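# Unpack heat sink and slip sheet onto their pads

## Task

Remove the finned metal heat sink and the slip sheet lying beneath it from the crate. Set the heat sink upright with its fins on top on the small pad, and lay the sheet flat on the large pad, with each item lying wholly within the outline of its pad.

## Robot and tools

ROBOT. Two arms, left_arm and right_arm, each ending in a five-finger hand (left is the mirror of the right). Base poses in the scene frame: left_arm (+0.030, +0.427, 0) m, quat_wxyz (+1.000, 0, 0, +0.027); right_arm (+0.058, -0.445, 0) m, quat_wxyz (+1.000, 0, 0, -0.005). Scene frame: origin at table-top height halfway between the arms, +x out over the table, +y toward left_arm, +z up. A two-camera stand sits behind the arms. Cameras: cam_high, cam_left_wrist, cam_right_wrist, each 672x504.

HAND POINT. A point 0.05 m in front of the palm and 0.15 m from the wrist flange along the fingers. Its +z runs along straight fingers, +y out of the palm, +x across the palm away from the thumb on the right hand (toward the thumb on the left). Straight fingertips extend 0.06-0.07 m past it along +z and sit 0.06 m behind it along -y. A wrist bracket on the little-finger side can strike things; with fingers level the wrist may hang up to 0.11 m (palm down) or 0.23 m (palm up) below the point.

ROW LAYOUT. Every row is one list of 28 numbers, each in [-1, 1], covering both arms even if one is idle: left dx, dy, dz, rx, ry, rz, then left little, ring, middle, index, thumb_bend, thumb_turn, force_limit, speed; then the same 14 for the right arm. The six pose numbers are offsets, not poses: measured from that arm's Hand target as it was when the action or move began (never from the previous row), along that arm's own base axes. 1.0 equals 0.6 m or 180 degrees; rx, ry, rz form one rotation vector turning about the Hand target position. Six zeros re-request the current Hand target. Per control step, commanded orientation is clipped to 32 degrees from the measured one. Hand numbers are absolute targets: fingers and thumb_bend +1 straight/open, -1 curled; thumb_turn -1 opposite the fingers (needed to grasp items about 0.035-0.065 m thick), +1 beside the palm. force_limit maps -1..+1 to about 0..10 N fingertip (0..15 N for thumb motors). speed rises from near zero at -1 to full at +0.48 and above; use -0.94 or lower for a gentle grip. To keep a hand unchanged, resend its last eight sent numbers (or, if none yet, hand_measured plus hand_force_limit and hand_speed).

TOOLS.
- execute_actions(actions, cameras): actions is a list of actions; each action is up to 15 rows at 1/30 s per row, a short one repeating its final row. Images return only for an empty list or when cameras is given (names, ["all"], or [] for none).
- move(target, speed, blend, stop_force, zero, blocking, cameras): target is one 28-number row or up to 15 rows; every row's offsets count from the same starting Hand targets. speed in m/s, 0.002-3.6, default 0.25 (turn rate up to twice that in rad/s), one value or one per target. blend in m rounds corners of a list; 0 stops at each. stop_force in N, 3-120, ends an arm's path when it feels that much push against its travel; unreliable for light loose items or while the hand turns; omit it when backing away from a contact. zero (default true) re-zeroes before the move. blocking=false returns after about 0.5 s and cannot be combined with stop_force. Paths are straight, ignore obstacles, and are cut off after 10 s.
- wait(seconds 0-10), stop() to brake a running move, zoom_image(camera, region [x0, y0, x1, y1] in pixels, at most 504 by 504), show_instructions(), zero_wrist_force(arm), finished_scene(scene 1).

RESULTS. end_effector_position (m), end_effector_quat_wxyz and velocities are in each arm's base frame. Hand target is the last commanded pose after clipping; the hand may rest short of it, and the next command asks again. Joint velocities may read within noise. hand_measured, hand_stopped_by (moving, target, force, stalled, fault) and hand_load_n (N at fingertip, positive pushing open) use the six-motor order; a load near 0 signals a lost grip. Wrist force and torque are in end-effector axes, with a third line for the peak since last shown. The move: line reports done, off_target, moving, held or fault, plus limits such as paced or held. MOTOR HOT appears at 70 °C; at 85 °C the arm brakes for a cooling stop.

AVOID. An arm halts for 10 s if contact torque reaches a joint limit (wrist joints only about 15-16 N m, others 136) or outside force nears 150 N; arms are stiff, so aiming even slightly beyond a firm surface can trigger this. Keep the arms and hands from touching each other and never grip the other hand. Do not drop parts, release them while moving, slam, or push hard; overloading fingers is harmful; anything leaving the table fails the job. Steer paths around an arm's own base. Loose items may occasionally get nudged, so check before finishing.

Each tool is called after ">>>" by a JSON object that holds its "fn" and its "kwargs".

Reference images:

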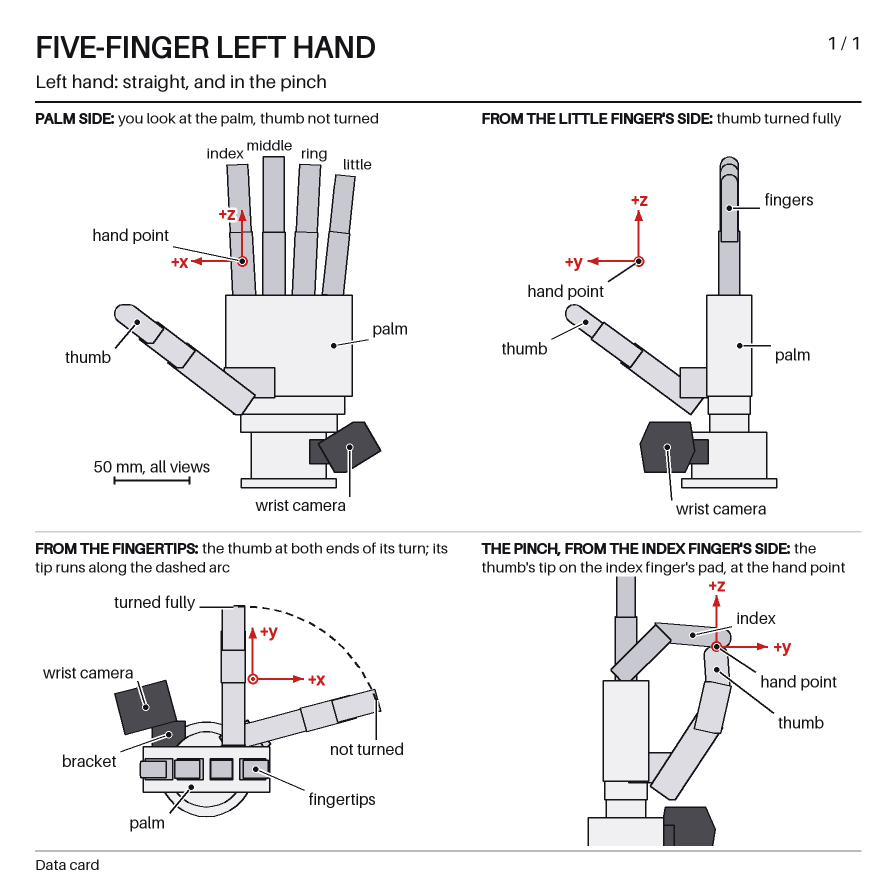

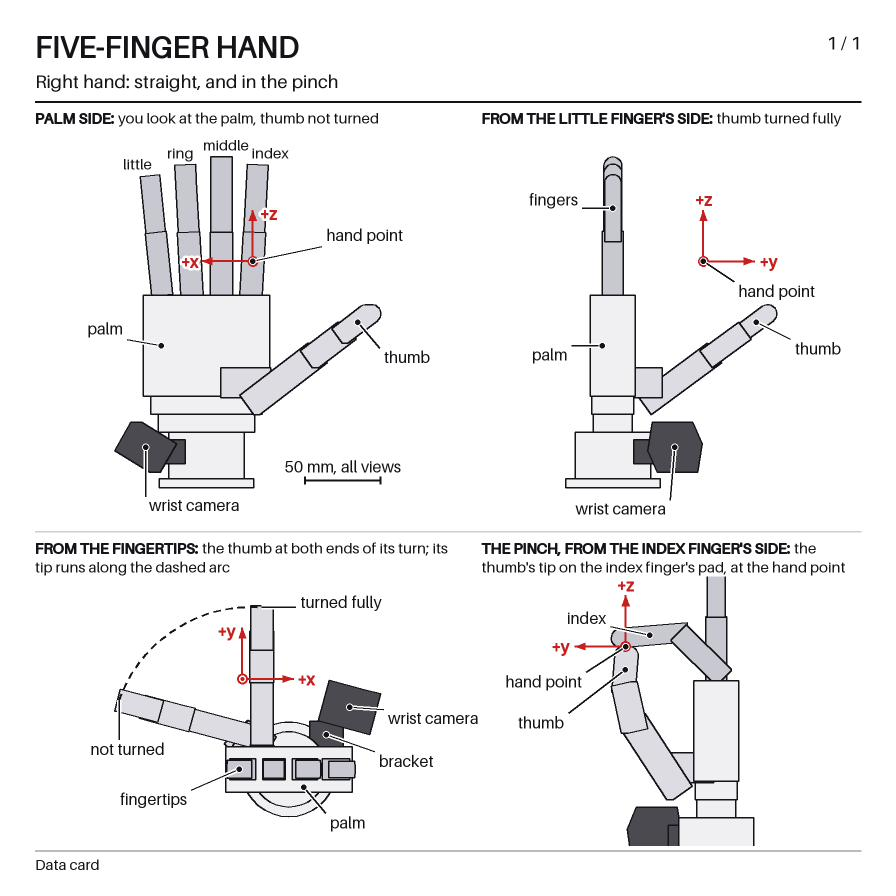

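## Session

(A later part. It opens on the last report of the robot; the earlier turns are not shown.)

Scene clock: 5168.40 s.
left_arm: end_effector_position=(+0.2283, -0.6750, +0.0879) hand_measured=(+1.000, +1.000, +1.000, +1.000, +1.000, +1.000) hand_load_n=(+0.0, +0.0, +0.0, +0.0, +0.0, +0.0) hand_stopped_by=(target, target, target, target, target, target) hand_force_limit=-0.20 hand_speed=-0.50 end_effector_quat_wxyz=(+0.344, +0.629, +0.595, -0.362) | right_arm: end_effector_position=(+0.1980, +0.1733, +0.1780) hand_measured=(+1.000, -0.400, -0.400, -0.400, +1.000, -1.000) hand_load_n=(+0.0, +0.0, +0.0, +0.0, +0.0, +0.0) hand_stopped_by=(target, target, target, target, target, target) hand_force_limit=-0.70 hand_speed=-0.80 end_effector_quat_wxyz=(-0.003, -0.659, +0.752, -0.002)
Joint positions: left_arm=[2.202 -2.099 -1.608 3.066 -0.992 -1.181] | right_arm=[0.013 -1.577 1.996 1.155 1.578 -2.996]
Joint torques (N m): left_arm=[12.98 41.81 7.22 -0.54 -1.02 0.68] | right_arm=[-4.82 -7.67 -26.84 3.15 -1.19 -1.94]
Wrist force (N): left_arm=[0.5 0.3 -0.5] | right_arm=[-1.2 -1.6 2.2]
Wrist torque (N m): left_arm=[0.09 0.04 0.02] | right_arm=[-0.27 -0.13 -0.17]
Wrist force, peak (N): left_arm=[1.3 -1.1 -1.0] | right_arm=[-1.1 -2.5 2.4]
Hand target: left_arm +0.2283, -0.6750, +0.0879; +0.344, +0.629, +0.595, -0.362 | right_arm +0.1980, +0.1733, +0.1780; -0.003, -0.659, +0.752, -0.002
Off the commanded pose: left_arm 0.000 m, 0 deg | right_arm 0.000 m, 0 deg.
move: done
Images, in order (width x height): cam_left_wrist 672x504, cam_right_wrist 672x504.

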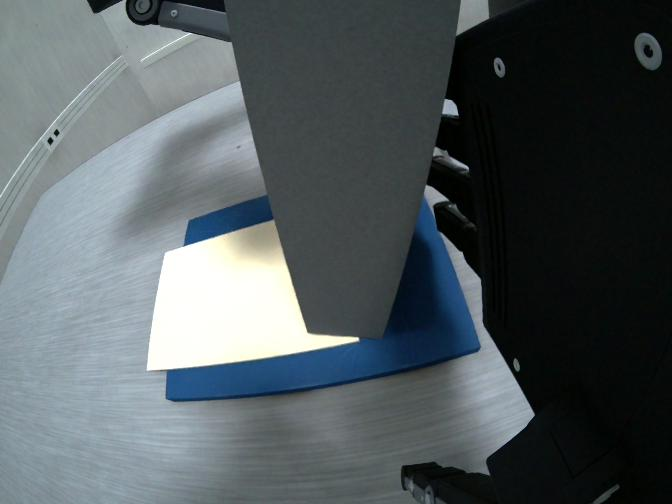

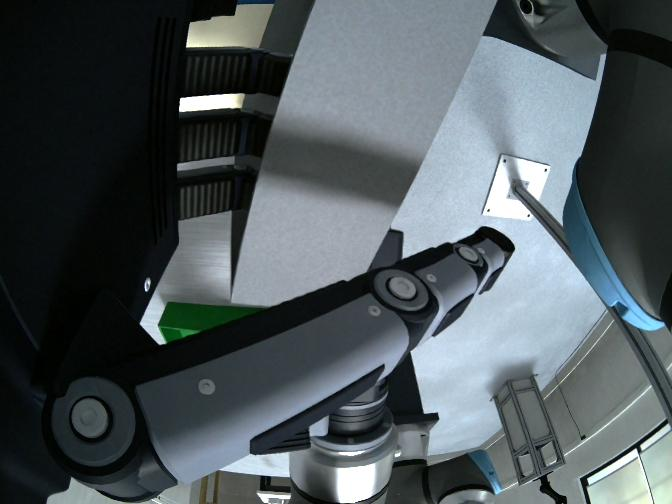

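>>> {"fn": "move", "kwargs": {"target": [[0,0,0,0,0,0, 1,1,1,1,1,1,-0.2,-0.5, 0.0118,-0.0040,0,0,0,0, 1,-0.4,-0.4,-0.4,1,-1,-0.7,-0.8],[0,0,0,0,0,0, 1,1,1,1,1,1,-0.2,-0.5, 0.0087,-0.0111,0,0,0,-0.0594, 1,-0.4,-0.4,-0.4,1,-1,-0.7,-0.8]], "speed": 0.03, "cameras": ["cam_left_wrist","cam_right_wrist"]}}

Scene clock: 5218.87 s.
left_arm: end_effector_position=(+0.2283, -0.6750, +0.0879) hand_measured=(+1.000, +1.000, +1.000, +1.000, +1.000, +1.000) hand_load_n=(+0.0, +0.0, +0.0, +0.0, +0.0, +0.0) hand_stopped_by=(target, target, target, target, target, target) hand_force_limit=-0.20 hand_speed=-0.50 end_effector_quat_wxyz=(+0.344, +0.629, +0.595, -0.362) | right_arm: end_effector_position=(+0.2032, +0.1667, +0.1780) hand_measured=(+1.000, -0.400, -0.400, -0.400, +1.000, -1.000) hand_load_n=(+0.0, +0.0, +0.0, +0.0, +0.0, +0.0) hand_stopped_by=(target, target, target, target, target, target) hand_force_limit=-0.70 hand_speed=-0.80 end_effector_quat_wxyz=(-0.003, -0.586, +0.811, -0.001)
Joint positions: left_arm=[2.202 -2.099 -1.608 3.066 -0.992 -1.181] | right_arm=[-0.053 -1.603 2.021 1.156 1.577 -2.875]
Joint torques (N m): left_arm=[12.3 41.39 9.82 -0.25 -0.39 1.05] | right_arm=[5.39 -12.48 -14.02 3.94 -1.12 -1.79]
Wrist force (N): left_arm=[0.4 0.8 -0.7] | right_arm=[-1.1 -0.9 1.7]
Wrist torque (N m): left_arm=[0.11 0.02 -0.02] | right_arm=[-0.15 -0.11 -0.13]
Wrist force, peak (N): left_arm=[0.4 1.1 -0.9] | right_arm=[-1.2 -1.6 2.3]
Hand target: left_arm +0.2283, -0.6750, +0.0879; +0.344, +0.629, +0.595, -0.362 | right_arm +0.2033, +0.1667, +0.1780; -0.003, -0.586, +0.810, -0.001
Off the commanded pose: left_arm 0.000 m, 0 deg | right_arm 0.000 m, 0 deg.
move: done
Images, in order (width x height): cam_left_wrist 672x504, cam_right_wrist 672x504.

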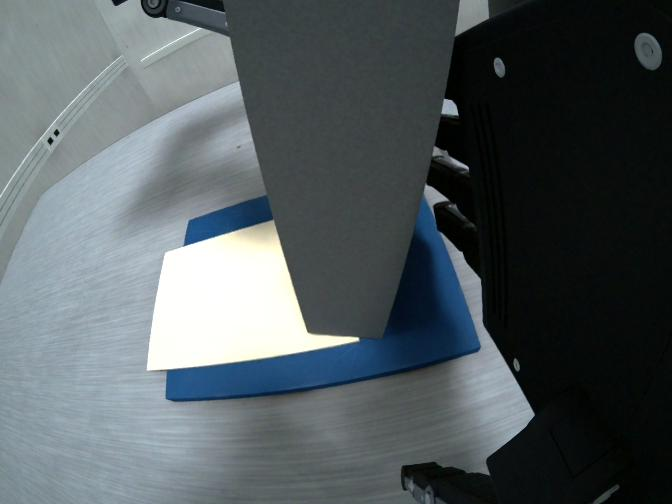

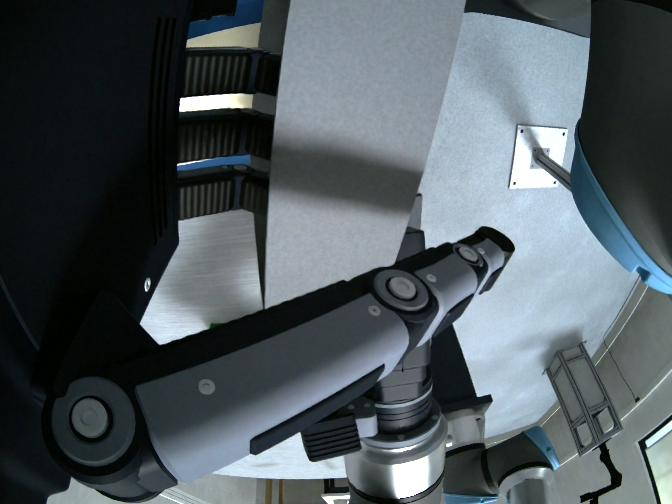

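>>> {"fn": "move", "kwargs": {"target": [0,0,0,0,0,0, 1,1,1,1,1,1,-0.2,-0.5, -0.0079,0.0026,0,0,0,0, 1,-0.4,-0.4,-0.4,1,-1,-0.7,-0.8], "speed": 0.01, "stop_force": 3}}

>>> {"fn": "move", "kwargs": {"target": [0,0,0,0,0,0, 1,1,1,1,1,1,-0.2,-0.5, 0,0,0.0333,0,0,0, 1,-0.4,-0.4,-0.4,1,-1,-0.7,-0.8], "speed": 0.01, "stop_force": 3, "cameras": ["cam_left_wrist","cam_right_wrist"]}}

Scene clock: 5241.00 s.
left_arm: end_effector_position=(+0.2283, -0.6750, +0.0879) hand_measured=(+1.000, +1.000, +1.000, +1.000, +1.000, +1.000) hand_load_n=(+0.0, +0.0, +0.0, +0.0, +0.0, +0.0) hand_stopped_by=(target, target, target, target, target, target) hand_force_limit=-0.20 hand_speed=-0.50 end_effector_quat_wxyz=(+0.344, +0.629, +0.595, -0.362) | right_arm: end_effector_position=(+0.1985, +0.1682, +0.1780) hand_measured=(+1.000, -0.400, -0.400, -0.400, +1.000, -1.000) hand_load_n=(+0.0, +0.0, +2.0, +0.0, -0.5, +0.0) hand_stopped_by=(target, target, target, target, target, target) hand_force_limit=-0.70 hand_speed=-0.80 end_effector_quat_wxyz=(-0.003, -0.586, +0.810, -0.001)
Joint positions: left_arm=[2.202 -2.099 -1.608 3.066 -0.992 -1.181] | right_arm=[-0.048 -1.613 2.031 1.157 1.577 -2.87]
Joint torques (N m): left_arm=[12.86 40 11.2 0.1 -0.18 1.39] | right_arm=[-5.18 -6.1 -27.11 4.52 -1.16 -1.93]
Wrist force (N): left_arm=[0.5 0.1 -1.3] | right_arm=[-1.0 -1.9 3.3]
Wrist torque (N m): left_arm=[0.13 0.01 0.04] | right_arm=[-0.19 -0.14 -0.17]
Wrist force, peak (N): left_arm=[1.0 0.2 -1.1] | right_arm=[-1.0 -1.9 3.3]
Hand target: left_arm +0.2283, -0.6750, +0.0879; +0.344, +0.629, +0.595, -0.362 | right_arm +0.1985, +0.1682, +0.1780; -0.003, -0.586, +0.810, -0.001
Off the commanded pose: left_arm 0.000 m, 0 deg | right_arm 0.000 m, 0 deg.
move: done

Scene clock: 5244.07 s.
left_arm: end_effector_position=(+0.2283, -0.6750, +0.0879) hand_measured=(+1.000, +1.000, +1.000, +1.000, +1.000, +1.000) hand_load_n=(+0.0, +0.0, +0.0, +0.0, +0.0, +0.0) hand_stopped_by=(target, target, target, target, target, target) hand_force_limit=-0.20 hand_speed=-0.50 end_effector_quat_wxyz=(+0.344, +0.629, +0.595, -0.362) | right_arm: end_effector_position=(+0.1985, +0.1682, +0.1980) hand_measured=(+1.000, -0.400, -0.400, -0.400, +1.000, -1.000) hand_load_n=(+0.0, +0.5, +2.0, +0.0, +0.0, +0.0) hand_stopped_by=(target, target, target, target, target, target) hand_force_limit=-0.70 hand_speed=-0.80 end_effector_quat_wxyz=(-0.003, -0.586, +0.810, -0.001)
Joint positions: left_arm=[2.202 -2.099 -1.608 3.066 -0.992 -1.181] | right_arm=[-0.048 -1.633 1.994 1.213 1.577 -2.87]
Joint torques (N m): left_arm=[11.99 40.36 12.52 0.14 0.17 1.17] | right_arm=[-4.6 -6.44 -6.31 0.38 -1.04 -1.89]
Wrist force (N): left_arm=[0.5 0.4 -0.9] | right_arm=[-1.3 -1.3 3.5]
Wrist torque (N m): left_arm=[0.10 -0.01 0.01] | right_arm=[-0.17 -0.15 -0.17]
Wrist force, peak (N): left_arm=[0.4 0.7 -1.3] | right_arm=[-1.5 -1.5 3.6]
Hand target: left_arm +0.2283, -0.6750, +0.0879; +0.344, +0.629, +0.595, -0.362 | right_arm +0.1985, +0.1682, +0.1980; -0.003, -0.586, +0.810, -0.001
Off the commanded pose: left_arm 0.000 m, 0 deg | right_arm 0.000 m, 0 deg.
move: done
Images, in order (width x height): cam_left_wrist 672x504, cam_right_wrist 672x504.

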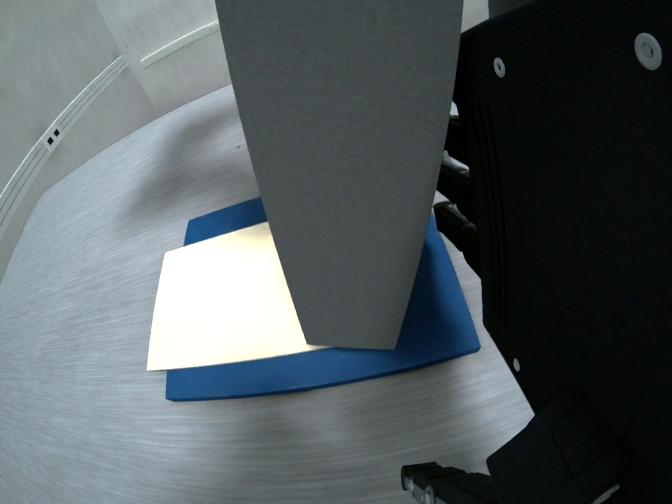

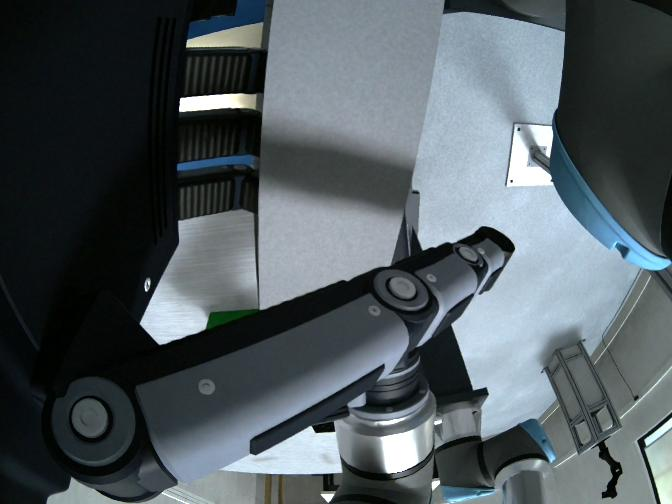

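>>> {"fn": "zoom_image", "kwargs": {"camera": "cam_left_wrist", "region": [220, 200, 500, 420]}}

>>> {"fn": "execute_actions", "kwargs": {"actions": [], "cameras": ["cam_high"]}}

>>> {"fn": "zoom_image", "kwargs": {"camera": "cam_high", "region": [80, 180, 320, 400]}}

Scaled by 1.800 from the camera's 672x504 image, which has a finer 960x720 frame.

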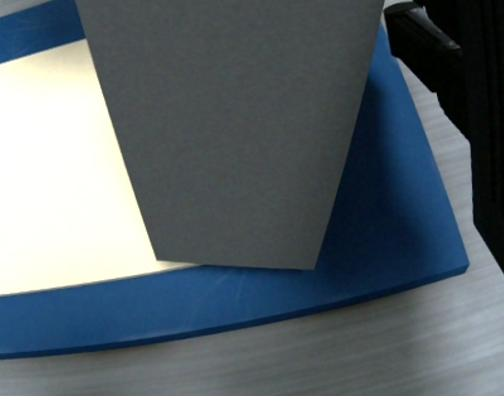

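Scene clock: 5255.43 s.
left_arm: end_effector_position=(+0.2283, -0.6750, +0.0879) hand_measured=(+1.000, +1.000, +1.000, +1.000, +1.000, +1.000) hand_load_n=(+0.0, +0.0, +0.0, +0.0, +0.0, +0.0) hand_stopped_by=(target, target, target, target, target, target) hand_force_limit=-0.20 hand_speed=-0.50 end_effector_quat_wxyz=(+0.344, +0.629, +0.595, -0.362) | right_arm: end_effector_position=(+0.1985, +0.1682, +0.1980) hand_measured=(+1.000, -0.400, -0.400, -0.400, +1.000, -1.000) hand_load_n=(+0.0, +0.5, +2.0, +0.5, -0.5, +0.0) hand_stopped_by=(target, target, target, target, target, target) hand_force_limit=-0.70 hand_speed=-0.80 end_effector_quat_wxyz=(-0.003, -0.586, +0.810, -0.001)
Joint positions: left_arm=[2.202 -2.099 -1.608 3.066 -0.992 -1.181] | right_arm=[-0.048 -1.633 1.994 1.213 1.577 -2.87]
Joint velocities: within noise
Joint torques (N m): left_arm=[12.25 40.04 12.09 0.29 0.38 1.13] | right_arm=[-3.11 -6.16 -6.29 0.33 -0.53 -1.73]
Motor temperatures (°C): left_arm=[28 29 28 36 37 35] | right_arm=[30 29 30 33 37 41]
Wrist force (N): left_arm=[0.2 0.3 -0.7] | right_arm=[-1.4 -1.2 3.4]
Wrist torque (N m): left_arm=[0.08 0.03 0.00] | right_arm=[-0.14 -0.14 -0.17]
Wrist force, peak (N): left_arm=[0.6 0.6 -1.1] | right_arm=[-1.3 -1.4 3.6]
Hand target: left_arm +0.2283, -0.6750, +0.0879; +0.344, +0.629, +0.595, -0.362 | right_arm +0.1985, +0.1682, +0.1980; -0.003, -0.586, +0.810, -0.001
Off the commanded pose: left_arm 0.000 m, 0 deg | right_arm 0.000 m, 0 deg.
Images, in order (width x height): cam_high 672x504.

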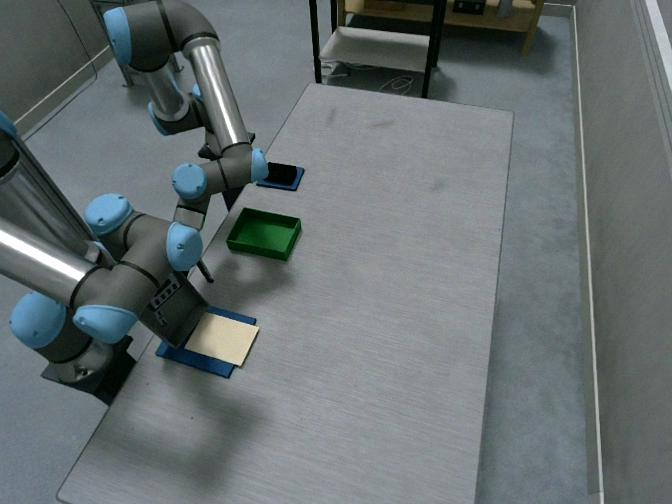

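Scaled by 2.100.

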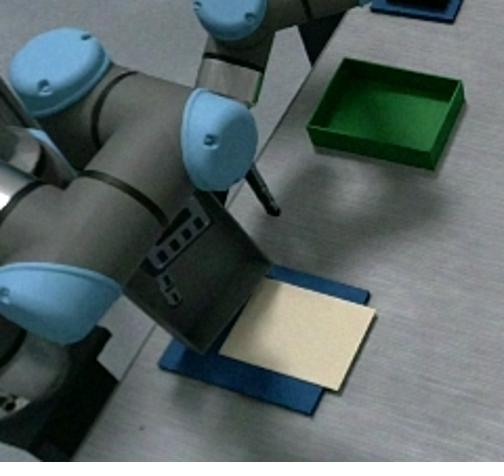

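>>> {"fn": "move", "kwargs": {"target": [0,0,0,0,0,0, 1,1,1,1,1,1,-0.2,-0.5, 0,0,0,0,0,0, 1,-0.4,-0.4,-0.4,-0.4,-1,-0.6,-0.9], "cameras": ["cam_left_wrist","cam_right_wrist","cam_high"]}}

Scene clock: 5325.43 s.
left_arm: end_effector_position=(+0.2283, -0.6750, +0.0879) hand_measured=(+1.000, +1.000, +1.000, +1.000, +1.000, +1.000) hand_load_n=(+0.0, +0.0, +0.0, +0.0, +0.0, +0.0) hand_stopped_by=(target, target, target, target, target, target) hand_force_limit=-0.20 hand_speed=-0.50 end_effector_quat_wxyz=(+0.344, +0.629, +0.595, -0.362) | right_arm: end_effector_position=(+0.1985, +0.1682, +0.1980) hand_measured=(+1.000, -0.400, -0.400, -0.400, +0.542, -1.000) hand_load_n=(+0.0, +0.0, +3.5, +0.0, +3.5, +2.0) hand_stopped_by=(target, target, target, target, force, target) hand_force_limit=-0.60 hand_speed=-0.90 end_effector_quat_wxyz=(-0.003, -0.586, +0.810, -0.001)
Joint positions: left_arm=[2.202 -2.099 -1.608 3.066 -0.992 -1.181] | right_arm=[-0.048 -1.633 1.994 1.213 1.577 -2.87]
Joint torques (N m): left_arm=[11.72 38.85 14.56 0.67 0.8 0.96] | right_arm=[-1.66 -5.41 -6.4 0.43 0.56 -1.43]
Wrist force (N): left_arm=[0.4 0.3 -0.9] | right_arm=[-1.4 -1.5 3.5]
Wrist torque (N m): left_arm=[0.13 0.01 0.02] | right_arm=[-0.16 -0.16 -0.18]
Wrist force, peak (N): left_arm=[0.3 0.3 -1.4] | right_arm=[-1.3 -1.3 3.7]
Hand target: left_arm +0.2283, -0.6750, +0.0879; +0.344, +0.629, +0.595, -0.362 | right_arm +0.1985, +0.1682, +0.1980; -0.003, -0.586, +0.810, -0.001
Off the commanded pose: left_arm 0.000 m, 0 deg | right_arm 0.000 m, 0 deg.
move: done

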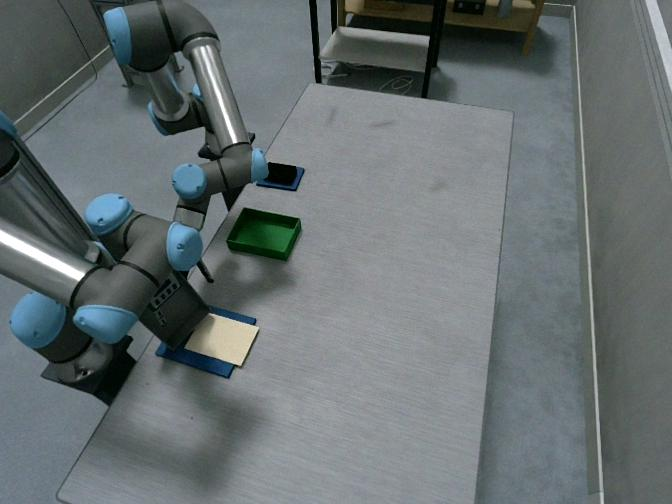

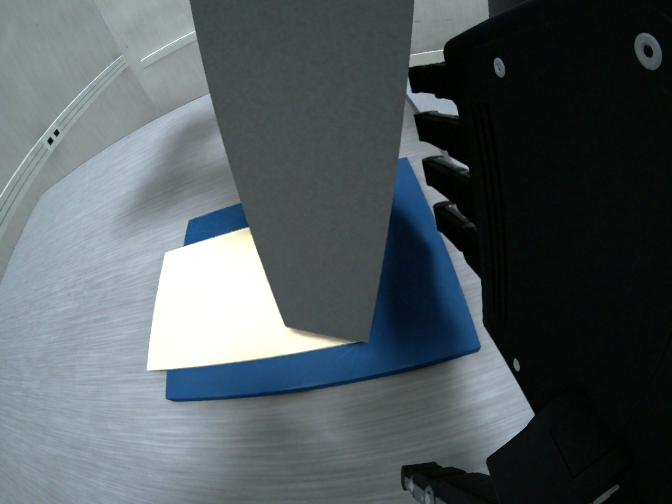

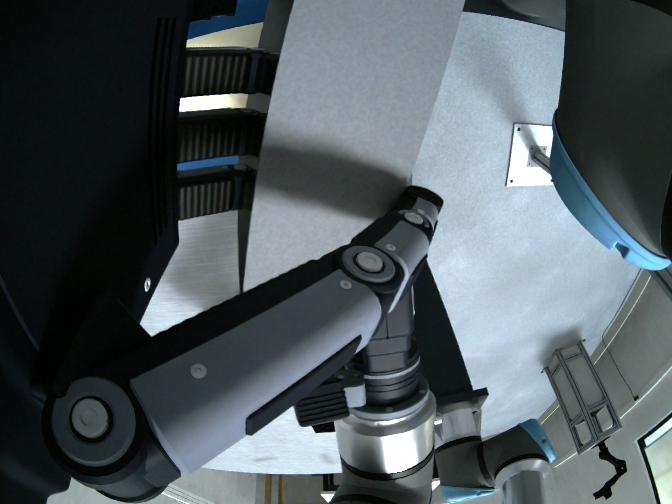

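>>> {"fn": "move", "kwargs": {"target": [0,0,0,0,0,0, 1,1,1,1,1,1,-0.2,-0.5, 0,0,0.0333,0,0,0, 1,-0.4,-0.4,-0.4,-0.4,-1,-0.6,-0.9], "speed": 0.03, "cameras": ["cam_left_wrist","cam_right_wrist","cam_high"]}}

>>> {"fn": "zoom_image", "kwargs": {"camera": "cam_high", "region": [80, 180, 320, 400]}}

Scene clock: 5333.10 s.
left_arm: end_effector_position=(+0.2283, -0.6750, +0.0879) hand_measured=(+1.000, +1.000, +1.000, +1.000, +1.000, +1.000) hand_load_n=(+0.0, +0.0, +0.0, +0.0, +0.0, +0.0) hand_stopped_by=(target, target, target, target, target, target) hand_force_limit=-0.20 hand_speed=-0.50 end_effector_quat_wxyz=(+0.344, +0.629, +0.595, -0.362) | right_arm: end_effector_position=(+0.1986, +0.1682, +0.2181) hand_measured=(+1.000, -0.400, -0.400, -0.400, +0.542, -1.000) hand_load_n=(+0.0, +0.0, +3.5, +0.0, +2.0, +1.0) hand_stopped_by=(target, target, target, target, force, target) hand_force_limit=-0.60 hand_speed=-0.90 end_effector_quat_wxyz=(-0.003, -0.586, +0.810, -0.001) end_effector_velocity=(+0.000, +0.000, -0.002) end_effector_angular_velocity=(-0.001, -0.001, +0.000)
Joint positions: left_arm=[2.202 -2.099 -1.608 3.066 -0.992 -1.181] | right_arm=[-0.048 -1.65 1.955 1.268 1.577 -2.87]
Joint velocities: left_arm=[within noise] | right_arm=[0 0.001 0.003 -0.005 0.001 0]
Joint torques (N m): left_arm=[11.44 38.76 15.71 0.78 1.13 0.89] | right_arm=[0.43 -5.98 -7.52 0.35 0.59 -0.9]
Wrist force (N): left_arm=[0.4 0.8 -1.1] | right_arm=[-1.5 -1.1 3.3]
Wrist torque (N m): left_arm=[0.14 0.02 -0.01] | right_arm=[-0.13 -0.08 -0.16]
Wrist force, peak (N): left_arm=[0.5 0.5 -1.2] | right_arm=[-1.3 -1.7 4.1]
Hand target: left_arm +0.2283, -0.6750, +0.0879; +0.344, +0.629, +0.595, -0.362 | right_arm +0.1985, +0.1682, +0.2180; -0.003, -0.586, +0.810, -0.001
Off the commanded pose: left_arm 0.000 m, 0 deg | right_arm 0.000 m, 0 deg.
move: done

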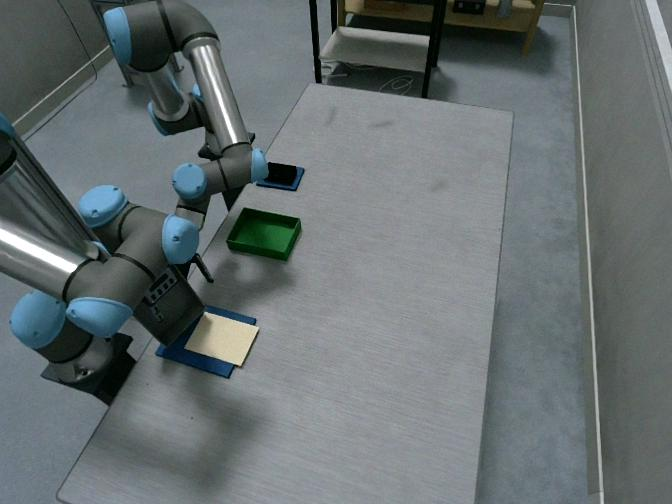

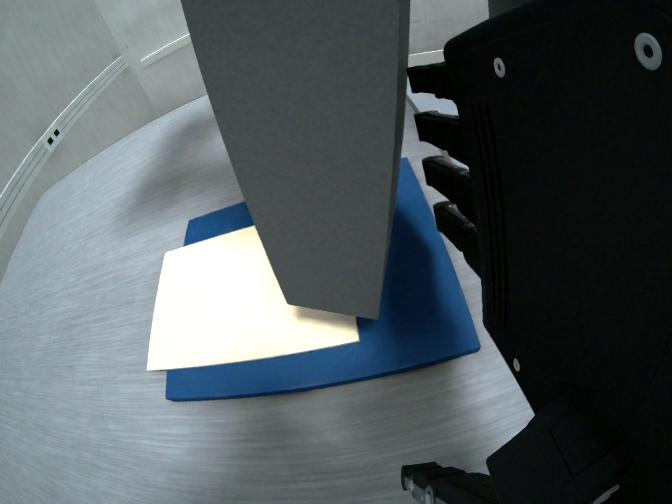

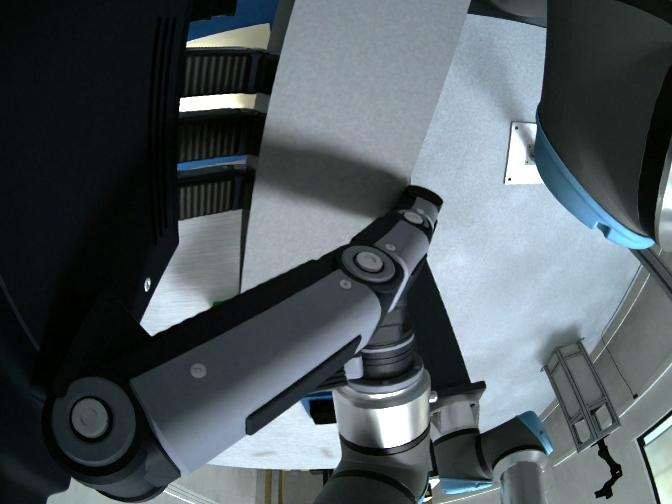

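Scaled by 2.100.

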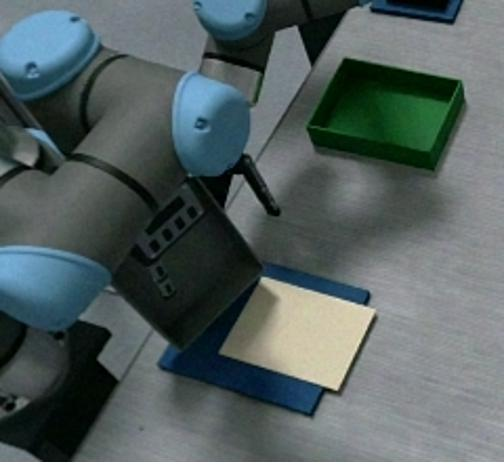

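>>> {"fn": "move", "kwargs": {"target": [[0,0,0,0,0,0, 1,1,1,1,1,1,-0.2,-0.5, 0.02,0,0.0333,0,0,0, 1,-0.4,-0.4,-0.4,-0.4,-1,-0.6,-0.9],[0,0,0,0,0,0, 1,1,1,1,1,1,-0.2,-0.5, 0.15,0.01,0.0333,0,0,0, 1,-0.4,-0.4,-0.4,-0.4,-1,-0.6,-0.9]], "speed": [0.03,0.06], "blend": 0.01, "cameras": ["cam_left_wrist","cam_right_wrist","cam_high"]}}

Scene clock: 5367.43 s.
left_arm: end_effector_position=(+0.2283, -0.6750, +0.0879) hand_measured=(+1.000, +1.000, +1.000, +1.000, +1.000, +1.000) hand_load_n=(+0.0, +0.0, +0.0, +0.0, +0.0, +0.0) hand_stopped_by=(target, target, target, target, target, target) hand_force_limit=-0.20 hand_speed=-0.50 end_effector_quat_wxyz=(+0.344, +0.629, +0.595, -0.362) | right_arm: end_effector_position=(+0.2885, +0.1743, +0.2380) hand_measured=(+1.000, -0.400, -0.400, -0.400, +0.542, -1.000) hand_load_n=(+0.0, +0.5, +2.0, +0.0, +1.0, +0.5) hand_stopped_by=(target, target, target, target, force, target) hand_force_limit=-0.60 hand_speed=-0.90 end_effector_quat_wxyz=(-0.003, -0.586, +0.811, -0.001)
Joint positions: left_arm=[2.202 -2.099 -1.608 3.066 -0.992 -1.181] | right_arm=[-0.017 -1.443 1.69 1.327 1.577 -2.839]
Joint torques (N m): left_arm=[11.89 37.92 17.06 1.04 1.39 0.89] | right_arm=[-3.65 -31.2 -8.07 1.9 0.87 -0.31]
Wrist force (N): left_arm=[0.3 0.9 -0.6] | right_arm=[-1.4 -0.8 3.3]
Wrist torque (N m): left_arm=[0.09 0.03 -0.02] | right_arm=[-0.18 -0.18 -0.19]
Wrist force, peak (N): left_arm=[0.4 1.3 -0.9] | right_arm=[-1.4 -1.2 3.8]
Hand target: left_arm +0.2283, -0.6750, +0.0879; +0.344, +0.629, +0.595, -0.362 | right_arm +0.2885, +0.1742, +0.2380; -0.003, -0.586, +0.810, -0.001
Off the commanded pose: left_arm 0.000 m, 0 deg | right_arm 0.000 m, 0 deg.
move: done

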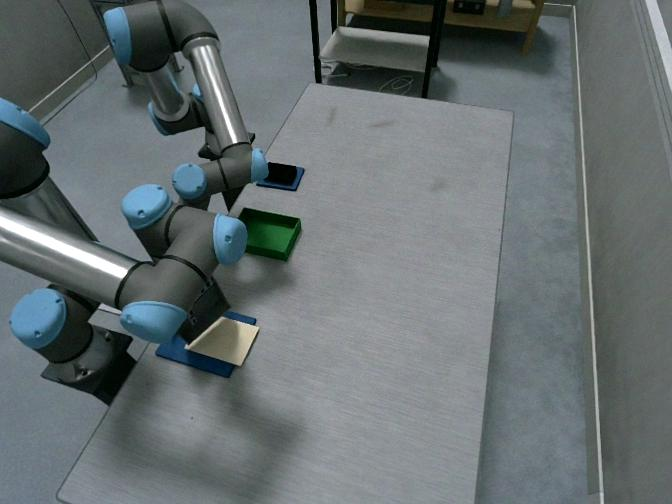

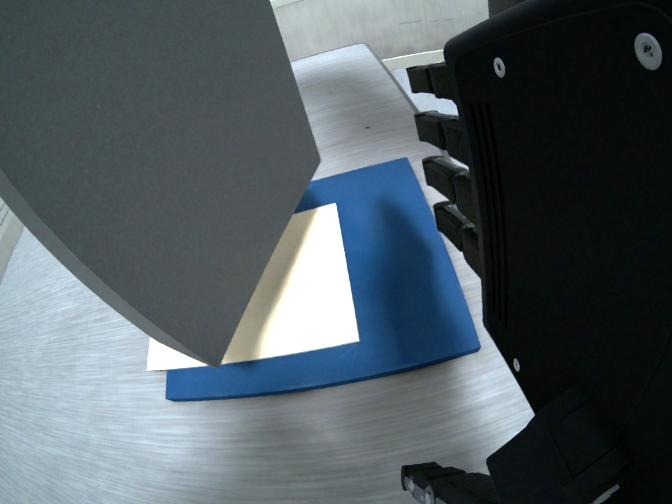

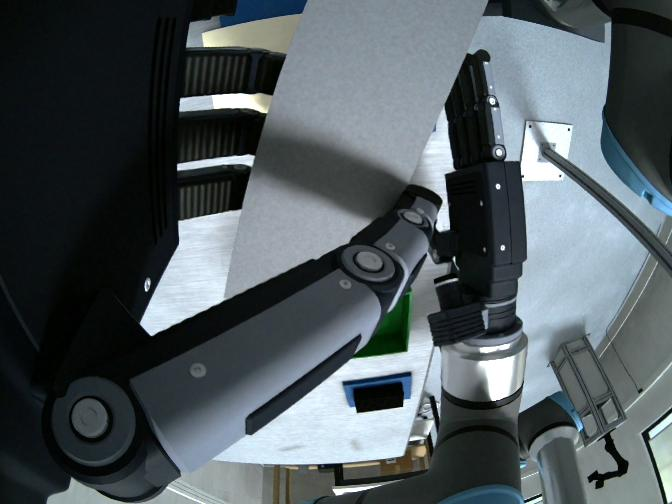

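>>> {"fn": "move", "kwargs": {"target": [0,0,0,0,0,0, 1,1,1,1,1,1,-0.2,-0.5, 0,0,0,0,0,0, 1,-0.4,-0.4,-0.4,-0.45,-1,-0.5,-0.9], "cameras": ["cam_right_wrist"]}}

Scene clock: 5373.00 s.
left_arm: end_effector_position=(+0.2283, -0.6750, +0.0879) hand_measured=(+1.000, +1.000, +1.000, +1.000, +1.000, +1.000) hand_load_n=(+0.0, +0.0, +0.0, +0.0, +0.0, +0.0) hand_stopped_by=(target, target, target, target, target, target) hand_force_limit=-0.20 hand_speed=-0.50 end_effector_quat_wxyz=(+0.344, +0.629, +0.595, -0.362) | right_arm: end_effector_position=(+0.2885, +0.1742, +0.2380) hand_measured=(+1.000, -0.400, -0.400, -0.400, +0.520, -1.000) hand_load_n=(-0.5, +0.5, +4.0, +0.0, +3.5, +1.0) hand_stopped_by=(target, target, target, target, force, target) hand_force_limit=-0.50 hand_speed=-0.90 end_effector_quat_wxyz=(-0.003, -0.586, +0.810, -0.001)
Joint positions: left_arm=[2.202 -2.099 -1.608 3.066 -0.992 -1.181] | right_arm=[-0.017 -1.443 1.69 1.327 1.577 -2.839]
Joint torques (N m): left_arm=[10.95 37.26 18.54 1.31 1.56 0.78] | right_arm=[-4.92 -30.84 -7.57 0.43 1.08 -1.86]
Wrist force (N): left_arm=[0.3 1.2 -0.8] | right_arm=[-1.6 -0.7 3.4]
Wrist torque (N m): left_arm=[0.15 0.02 -0.04] | right_arm=[-0.17 -0.16 -0.20]
Wrist force, peak (N): left_arm=[0.5 1.3 -0.9] | right_arm=[-1.5 -1.0 3.5]
Hand target: left_arm +0.2283, -0.6750, +0.0879; +0.344, +0.629, +0.595, -0.362 | right_arm +0.2885, +0.1742, +0.2380; -0.003, -0.586, +0.810, -0.001
Off the commanded pose: left_arm 0.000 m, 0 deg | right_arm 0.000 m, 0 deg.
move: done
Images, in order (width x height): cam_right_wrist 672x504.

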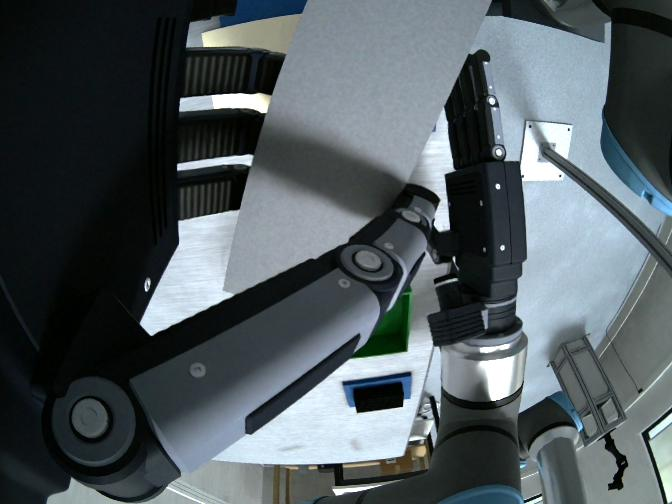

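>>> {"fn": "move", "kwargs": {"target": [0,0,0,0,0,0, 1,1,1,1,1,1,-0.2,-0.5, 0.42,0.0435,0,0,0,0, 1,-0.4,-0.4,-0.4,-0.45,-1,-0.5,-0.9], "speed": 0.07, "cameras": ["cam_left_wrist","cam_right_wrist","cam_high"]}}

Scene clock: 5384.90 s.
left_arm: end_effector_position=(+0.2283, -0.6750, +0.0879) hand_measured=(+1.000, +1.000, +1.000, +1.000, +1.000, +1.000) hand_load_n=(+0.0, +0.0, +0.0, +0.0, +0.0, +0.0) hand_stopped_by=(target, target, target, target, target, target) hand_force_limit=-0.20 hand_speed=-0.50 end_effector_quat_wxyz=(+0.344, +0.629, +0.595, -0.362) | right_arm: end_effector_position=(+0.5405, +0.2004, +0.2380) hand_measured=(+1.000, -0.400, -0.400, -0.400, +0.520, -1.000) hand_load_n=(+0.0, +0.0, +4.0, +0.0, +3.5, +1.5) hand_stopped_by=(target, target, target, target, force, target) hand_force_limit=-0.50 hand_speed=-0.90 end_effector_quat_wxyz=(-0.003, -0.586, +0.811, -0.001)
Joint positions: left_arm=[2.202 -2.099 -1.608 3.066 -0.992 -1.181] | right_arm=[0.035 -0.779 0.711 1.643 1.577 -2.788]
Joint torques (N m): left_arm=[11.25 36.46 21.35 1.63 1.59 0.82] | right_arm=[2.23 -48.4 -22.33 0.76 1.17 -0.3]
Wrist force (N): left_arm=[0.3 1.0 -0.8] | right_arm=[-1.4 -1.3 3.5]
Wrist torque (N m): left_arm=[0.12 0.02 -0.03] | right_arm=[-0.23 -0.17 -0.19]
Wrist force, peak (N): left_arm=[0.7 1.2 -1.0] | right_arm=[-1.7 -1.9 3.7]
Hand target: left_arm +0.2283, -0.6750, +0.0879; +0.344, +0.629, +0.595, -0.362 | right_arm +0.5405, +0.2003, +0.2380; -0.003, -0.586, +0.810, -0.001
Off the commanded pose: left_arm 0.000 m, 0 deg | right_arm 0.000 m, 0 deg.
move: done

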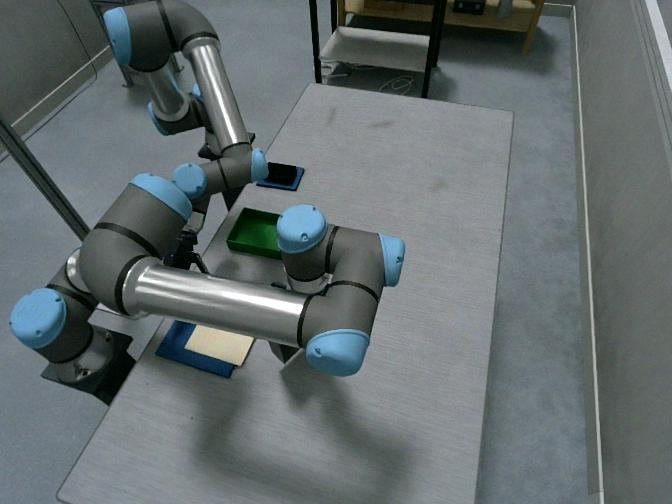

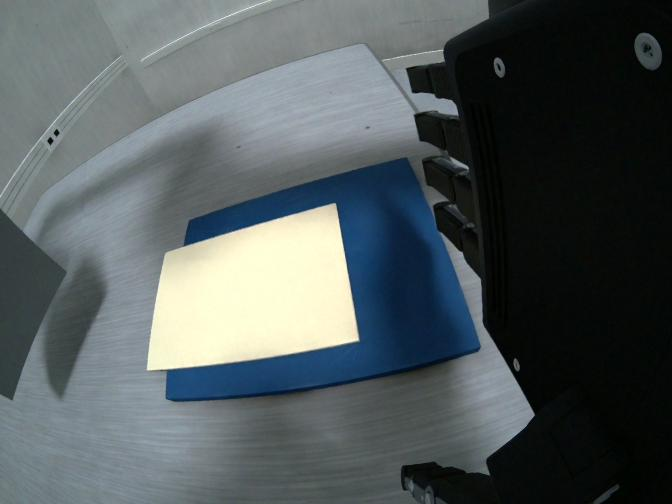

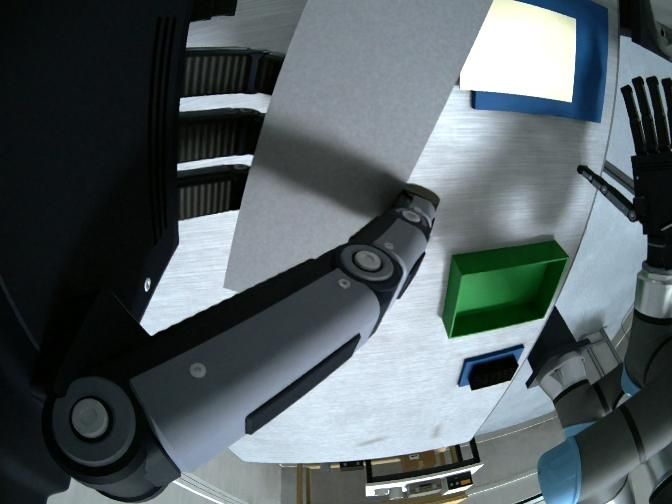

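>>> {"fn": "move", "kwargs": {"target": [0,0,0,0,0,0, 1,1,1,1,1,1,-0.2,-0.5, 0,0,-0.085,0,0,0, 1,-0.4,-0.4,-0.4,-0.45,-1,-0.5,-0.9], "speed": 0.05, "stop_force": 5}}

>>> {"fn": "move", "kwargs": {"target": [0,0,0,0,0,0, 1,1,1,1,1,1,-0.2,-0.5, 0,0,-0.04,0,0,0, 1,-0.4,-0.4,-0.4,-0.45,-1,-0.5,-0.9], "speed": 0.01, "stop_force": 3, "cameras": ["cam_left_wrist","cam_right_wrist","cam_high"]}}

>>> {"fn": "zoom_image", "kwargs": {"camera": "cam_high", "region": [180, 220, 420, 440]}}

Scene clock: 5393.93 s.
left_arm: end_effector_position=(+0.2283, -0.6750, +0.0879) hand_measured=(+1.000, +1.000, +1.000, +1.000, +1.000, +1.000) hand_load_n=(-0.5, +0.0, +0.0, +0.0, +0.0, +0.0) hand_stopped_by=(target, target, target, target, target, target) hand_force_limit=-0.20 hand_speed=-0.50 end_effector_quat_wxyz=(+0.344, +0.629, +0.595, -0.362) | right_arm: end_effector_position=(+0.5405, +0.2003, +0.1870) hand_measured=(+1.000, -0.400, -0.400, -0.400, +0.520, -1.000) hand_load_n=(+0.0, +0.0, +4.0, +0.0, +3.0, +1.0) hand_stopped_by=(target, target, target, target, force, target) hand_force_limit=-0.50 hand_speed=-0.90 end_effector_quat_wxyz=(-0.003, -0.586, +0.810, -0.001)
Joint positions: left_arm=[2.202 -2.099 -1.608 3.066 -0.992 -1.181] | right_arm=[0.035 -0.78 0.842 1.512 1.577 -2.788]
Joint torques (N m): left_arm=[10.63 36.66 23.06 1.52 1.69 0.67] | right_arm=[2.1 -58.74 -29.71 3.95 -1.18 -1.28]
Wrist force (N): left_arm=[0.4 1.0 -1.0] | right_arm=[-1.4 -1.4 3.4]
Wrist torque (N m): left_arm=[0.13 0.00 -0.03] | right_arm=[-0.26 -0.19 -0.18]
Wrist force, peak (N): left_arm=[0.5 1.2 -1.2] | right_arm=[-1.4 -1.3 4.2]
Hand target: left_arm +0.2283, -0.6750, +0.0879; +0.344, +0.629, +0.595, -0.362 | right_arm +0.5405, +0.2003, +0.1870; -0.003, -0.586, +0.810, -0.001
Off the commanded pose: left_arm 0.000 m, 0 deg | right_arm 0.000 m, 0 deg.
move: done

Scene clock: 5396.37 s.
left_arm: end_effector_position=(+0.2283, -0.6750, +0.0879) hand_measured=(+1.000, +1.000, +1.000, +1.000, +1.000, +1.000) hand_load_n=(+0.0, +0.0, +0.0, +0.0, +0.0, +0.0) hand_stopped_by=(target, target, target, target, target, target) hand_force_limit=-0.20 hand_speed=-0.50 end_effector_quat_wxyz=(+0.344, +0.629, +0.595, -0.362) | right_arm: end_effector_position=(+0.5405, +0.2003, +0.1733) hand_measured=(+1.000, -0.400, -0.400, -0.400, +0.520, -1.000) hand_load_n=(+0.5, +0.0, +0.0, +0.0, +3.5, +1.0) hand_stopped_by=(target, target, target, target, force, target) hand_force_limit=-0.50 hand_speed=-0.90 end_effector_quat_wxyz=(-0.003, -0.586, +0.810, -0.001)
Joint positions: left_arm=[2.202 -2.099 -1.608 3.066 -0.992 -1.181] | right_arm=[0.035 -0.777 0.871 1.48 1.577 -2.788]
Joint torques (N m): left_arm=[11.11 35.94 23.11 1.61 1.57 0.74] | right_arm=[1.49 -57.56 -28.54 3.76 -0.74 -0.63]
Wrist force (N): left_arm=[0.5 0.7 -0.9] | right_arm=[-1.0 -1.0 1.1]
Wrist torque (N m): left_arm=[0.09 -0.02 -0.01] | right_arm=[-0.23 -0.11 -0.16]
Wrist force, peak (N): left_arm=[0.5 1.2 -1.0] | right_arm=[-1.4 -1.4 3.7]
Hand target: left_arm +0.2283, -0.6750, +0.0879; +0.344, +0.629, +0.595, -0.362 | right_arm +0.5405, +0.2003, +0.1733; -0.003, -0.586, +0.810, -0.001 (not the last commanded pose)
Off the commanded pose: left_arm 0.000 m, 0 deg | right_arm 0.010 m, 0 deg.
move: contact (right_arm)

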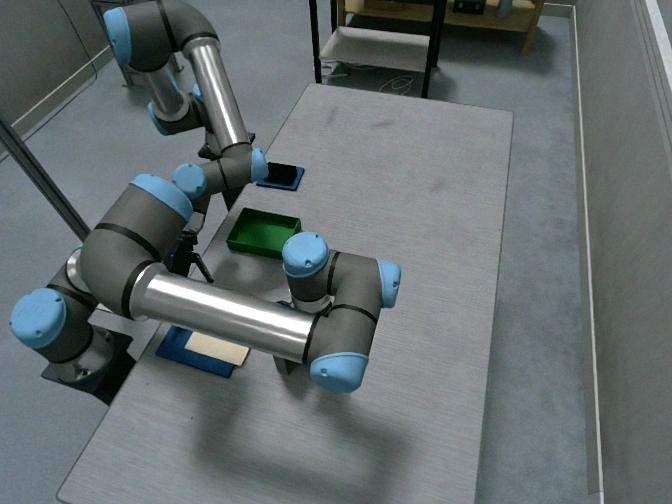

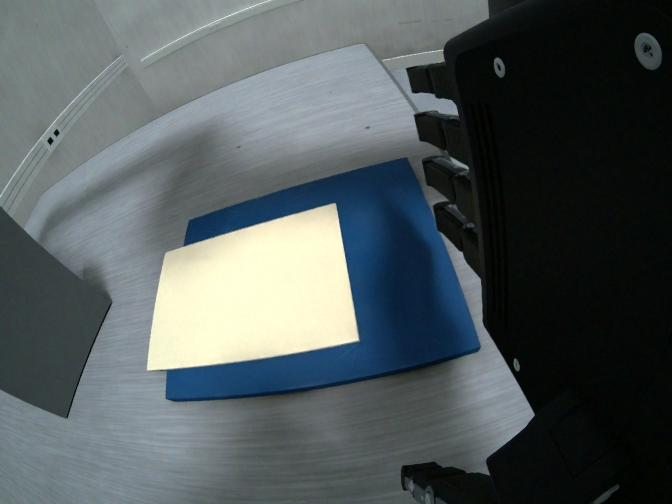

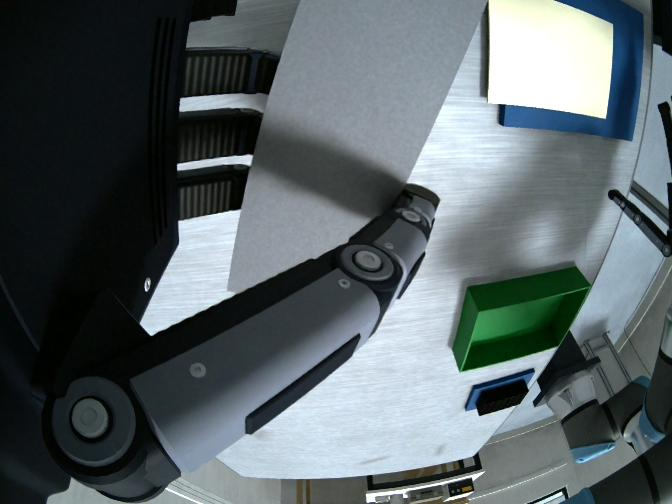

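Scaled by 2.100.

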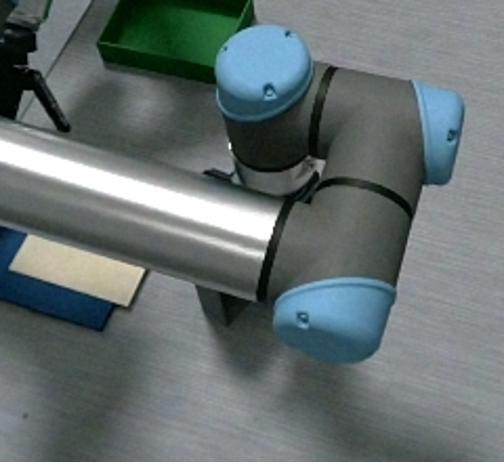

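>>> {"fn": "move", "kwargs": {"target": [0,0,0,0,0,0, 1,1,1,1,1,1,-0.2,-0.5, 0,0,0,0,0,0, 1,-0.4,-0.4,-0.4,1,-1,-0.5,-0.85], "cameras": ["cam_right_wrist","cam_high"]}}

Scene clock: 5407.80 s.
left_arm: end_effector_position=(+0.2283, -0.6750, +0.0879) hand_measured=(+1.000, +1.000, +1.000, +1.000, +1.000, +1.000) hand_load_n=(+0.0, +0.0, +0.0, +0.0, +0.0, +0.0) hand_stopped_by=(target, target, target, target, target, target) hand_force_limit=-0.20 hand_speed=-0.50 end_effector_quat_wxyz=(+0.344, +0.629, +0.595, -0.362) | right_arm: end_effector_position=(+0.5405, +0.2003, +0.1733) hand_measured=(+1.000, -0.400, -0.400, -0.400, +1.000, -1.000) hand_load_n=(+0.0, +0.0, +0.5, +0.5, +0.0, +0.0) hand_stopped_by=(target, target, target, target, target, target) hand_force_limit=-0.50 hand_speed=-0.85 end_effector_quat_wxyz=(-0.003, -0.586, +0.810, -0.001)
Joint positions: left_arm=[2.202 -2.099 -1.608 3.066 -0.992 -1.181] | right_arm=[0.035 -0.777 0.871 1.48 1.577 -2.788]
Joint torques (N m): left_arm=[10.92 34.71 25.44 1.57 1.57 0.82] | right_arm=[2.25 -57.43 -28.76 3.7 -0.67 -0.66]
Wrist force (N): left_arm=[0.1 1.1 -0.9] | right_arm=[-1.5 -1.2 2.3]
Wrist torque (N m): left_arm=[0.14 0.04 -0.04] | right_arm=[-0.24 -0.11 -0.17]
Wrist force, peak (N): left_arm=[0.5 1.3 -1.1] | right_arm=[-1.6 -1.3 2.5]
Hand target: left_arm +0.2283, -0.6750, +0.0879; +0.344, +0.629, +0.595, -0.362 | right_arm +0.5405, +0.2003, +0.1733; -0.003, -0.586, +0.810, -0.001
Off the commanded pose: left_arm 0.000 m, 0 deg | right_arm 0.000 m, 0 deg.
move: done
Images, in order (width x height): cam_high 672x504, cam_right_wrist 672x504.

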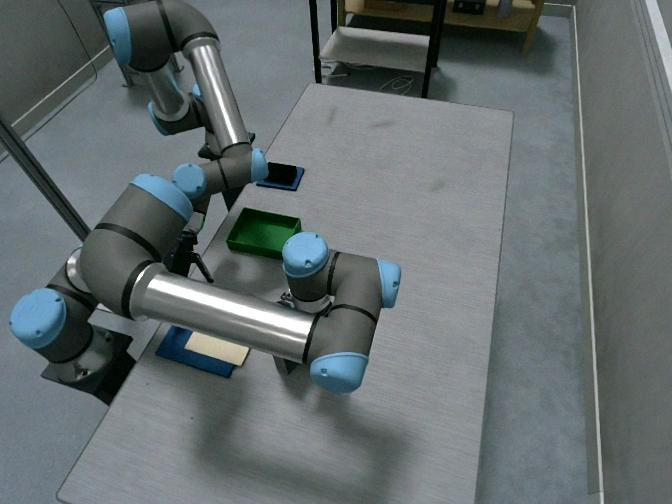

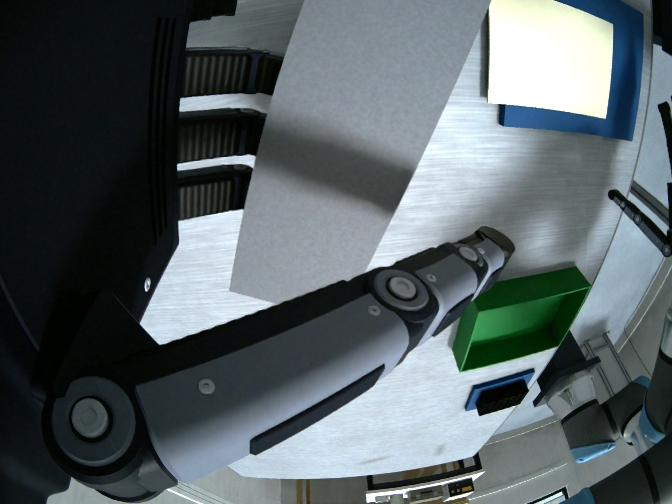

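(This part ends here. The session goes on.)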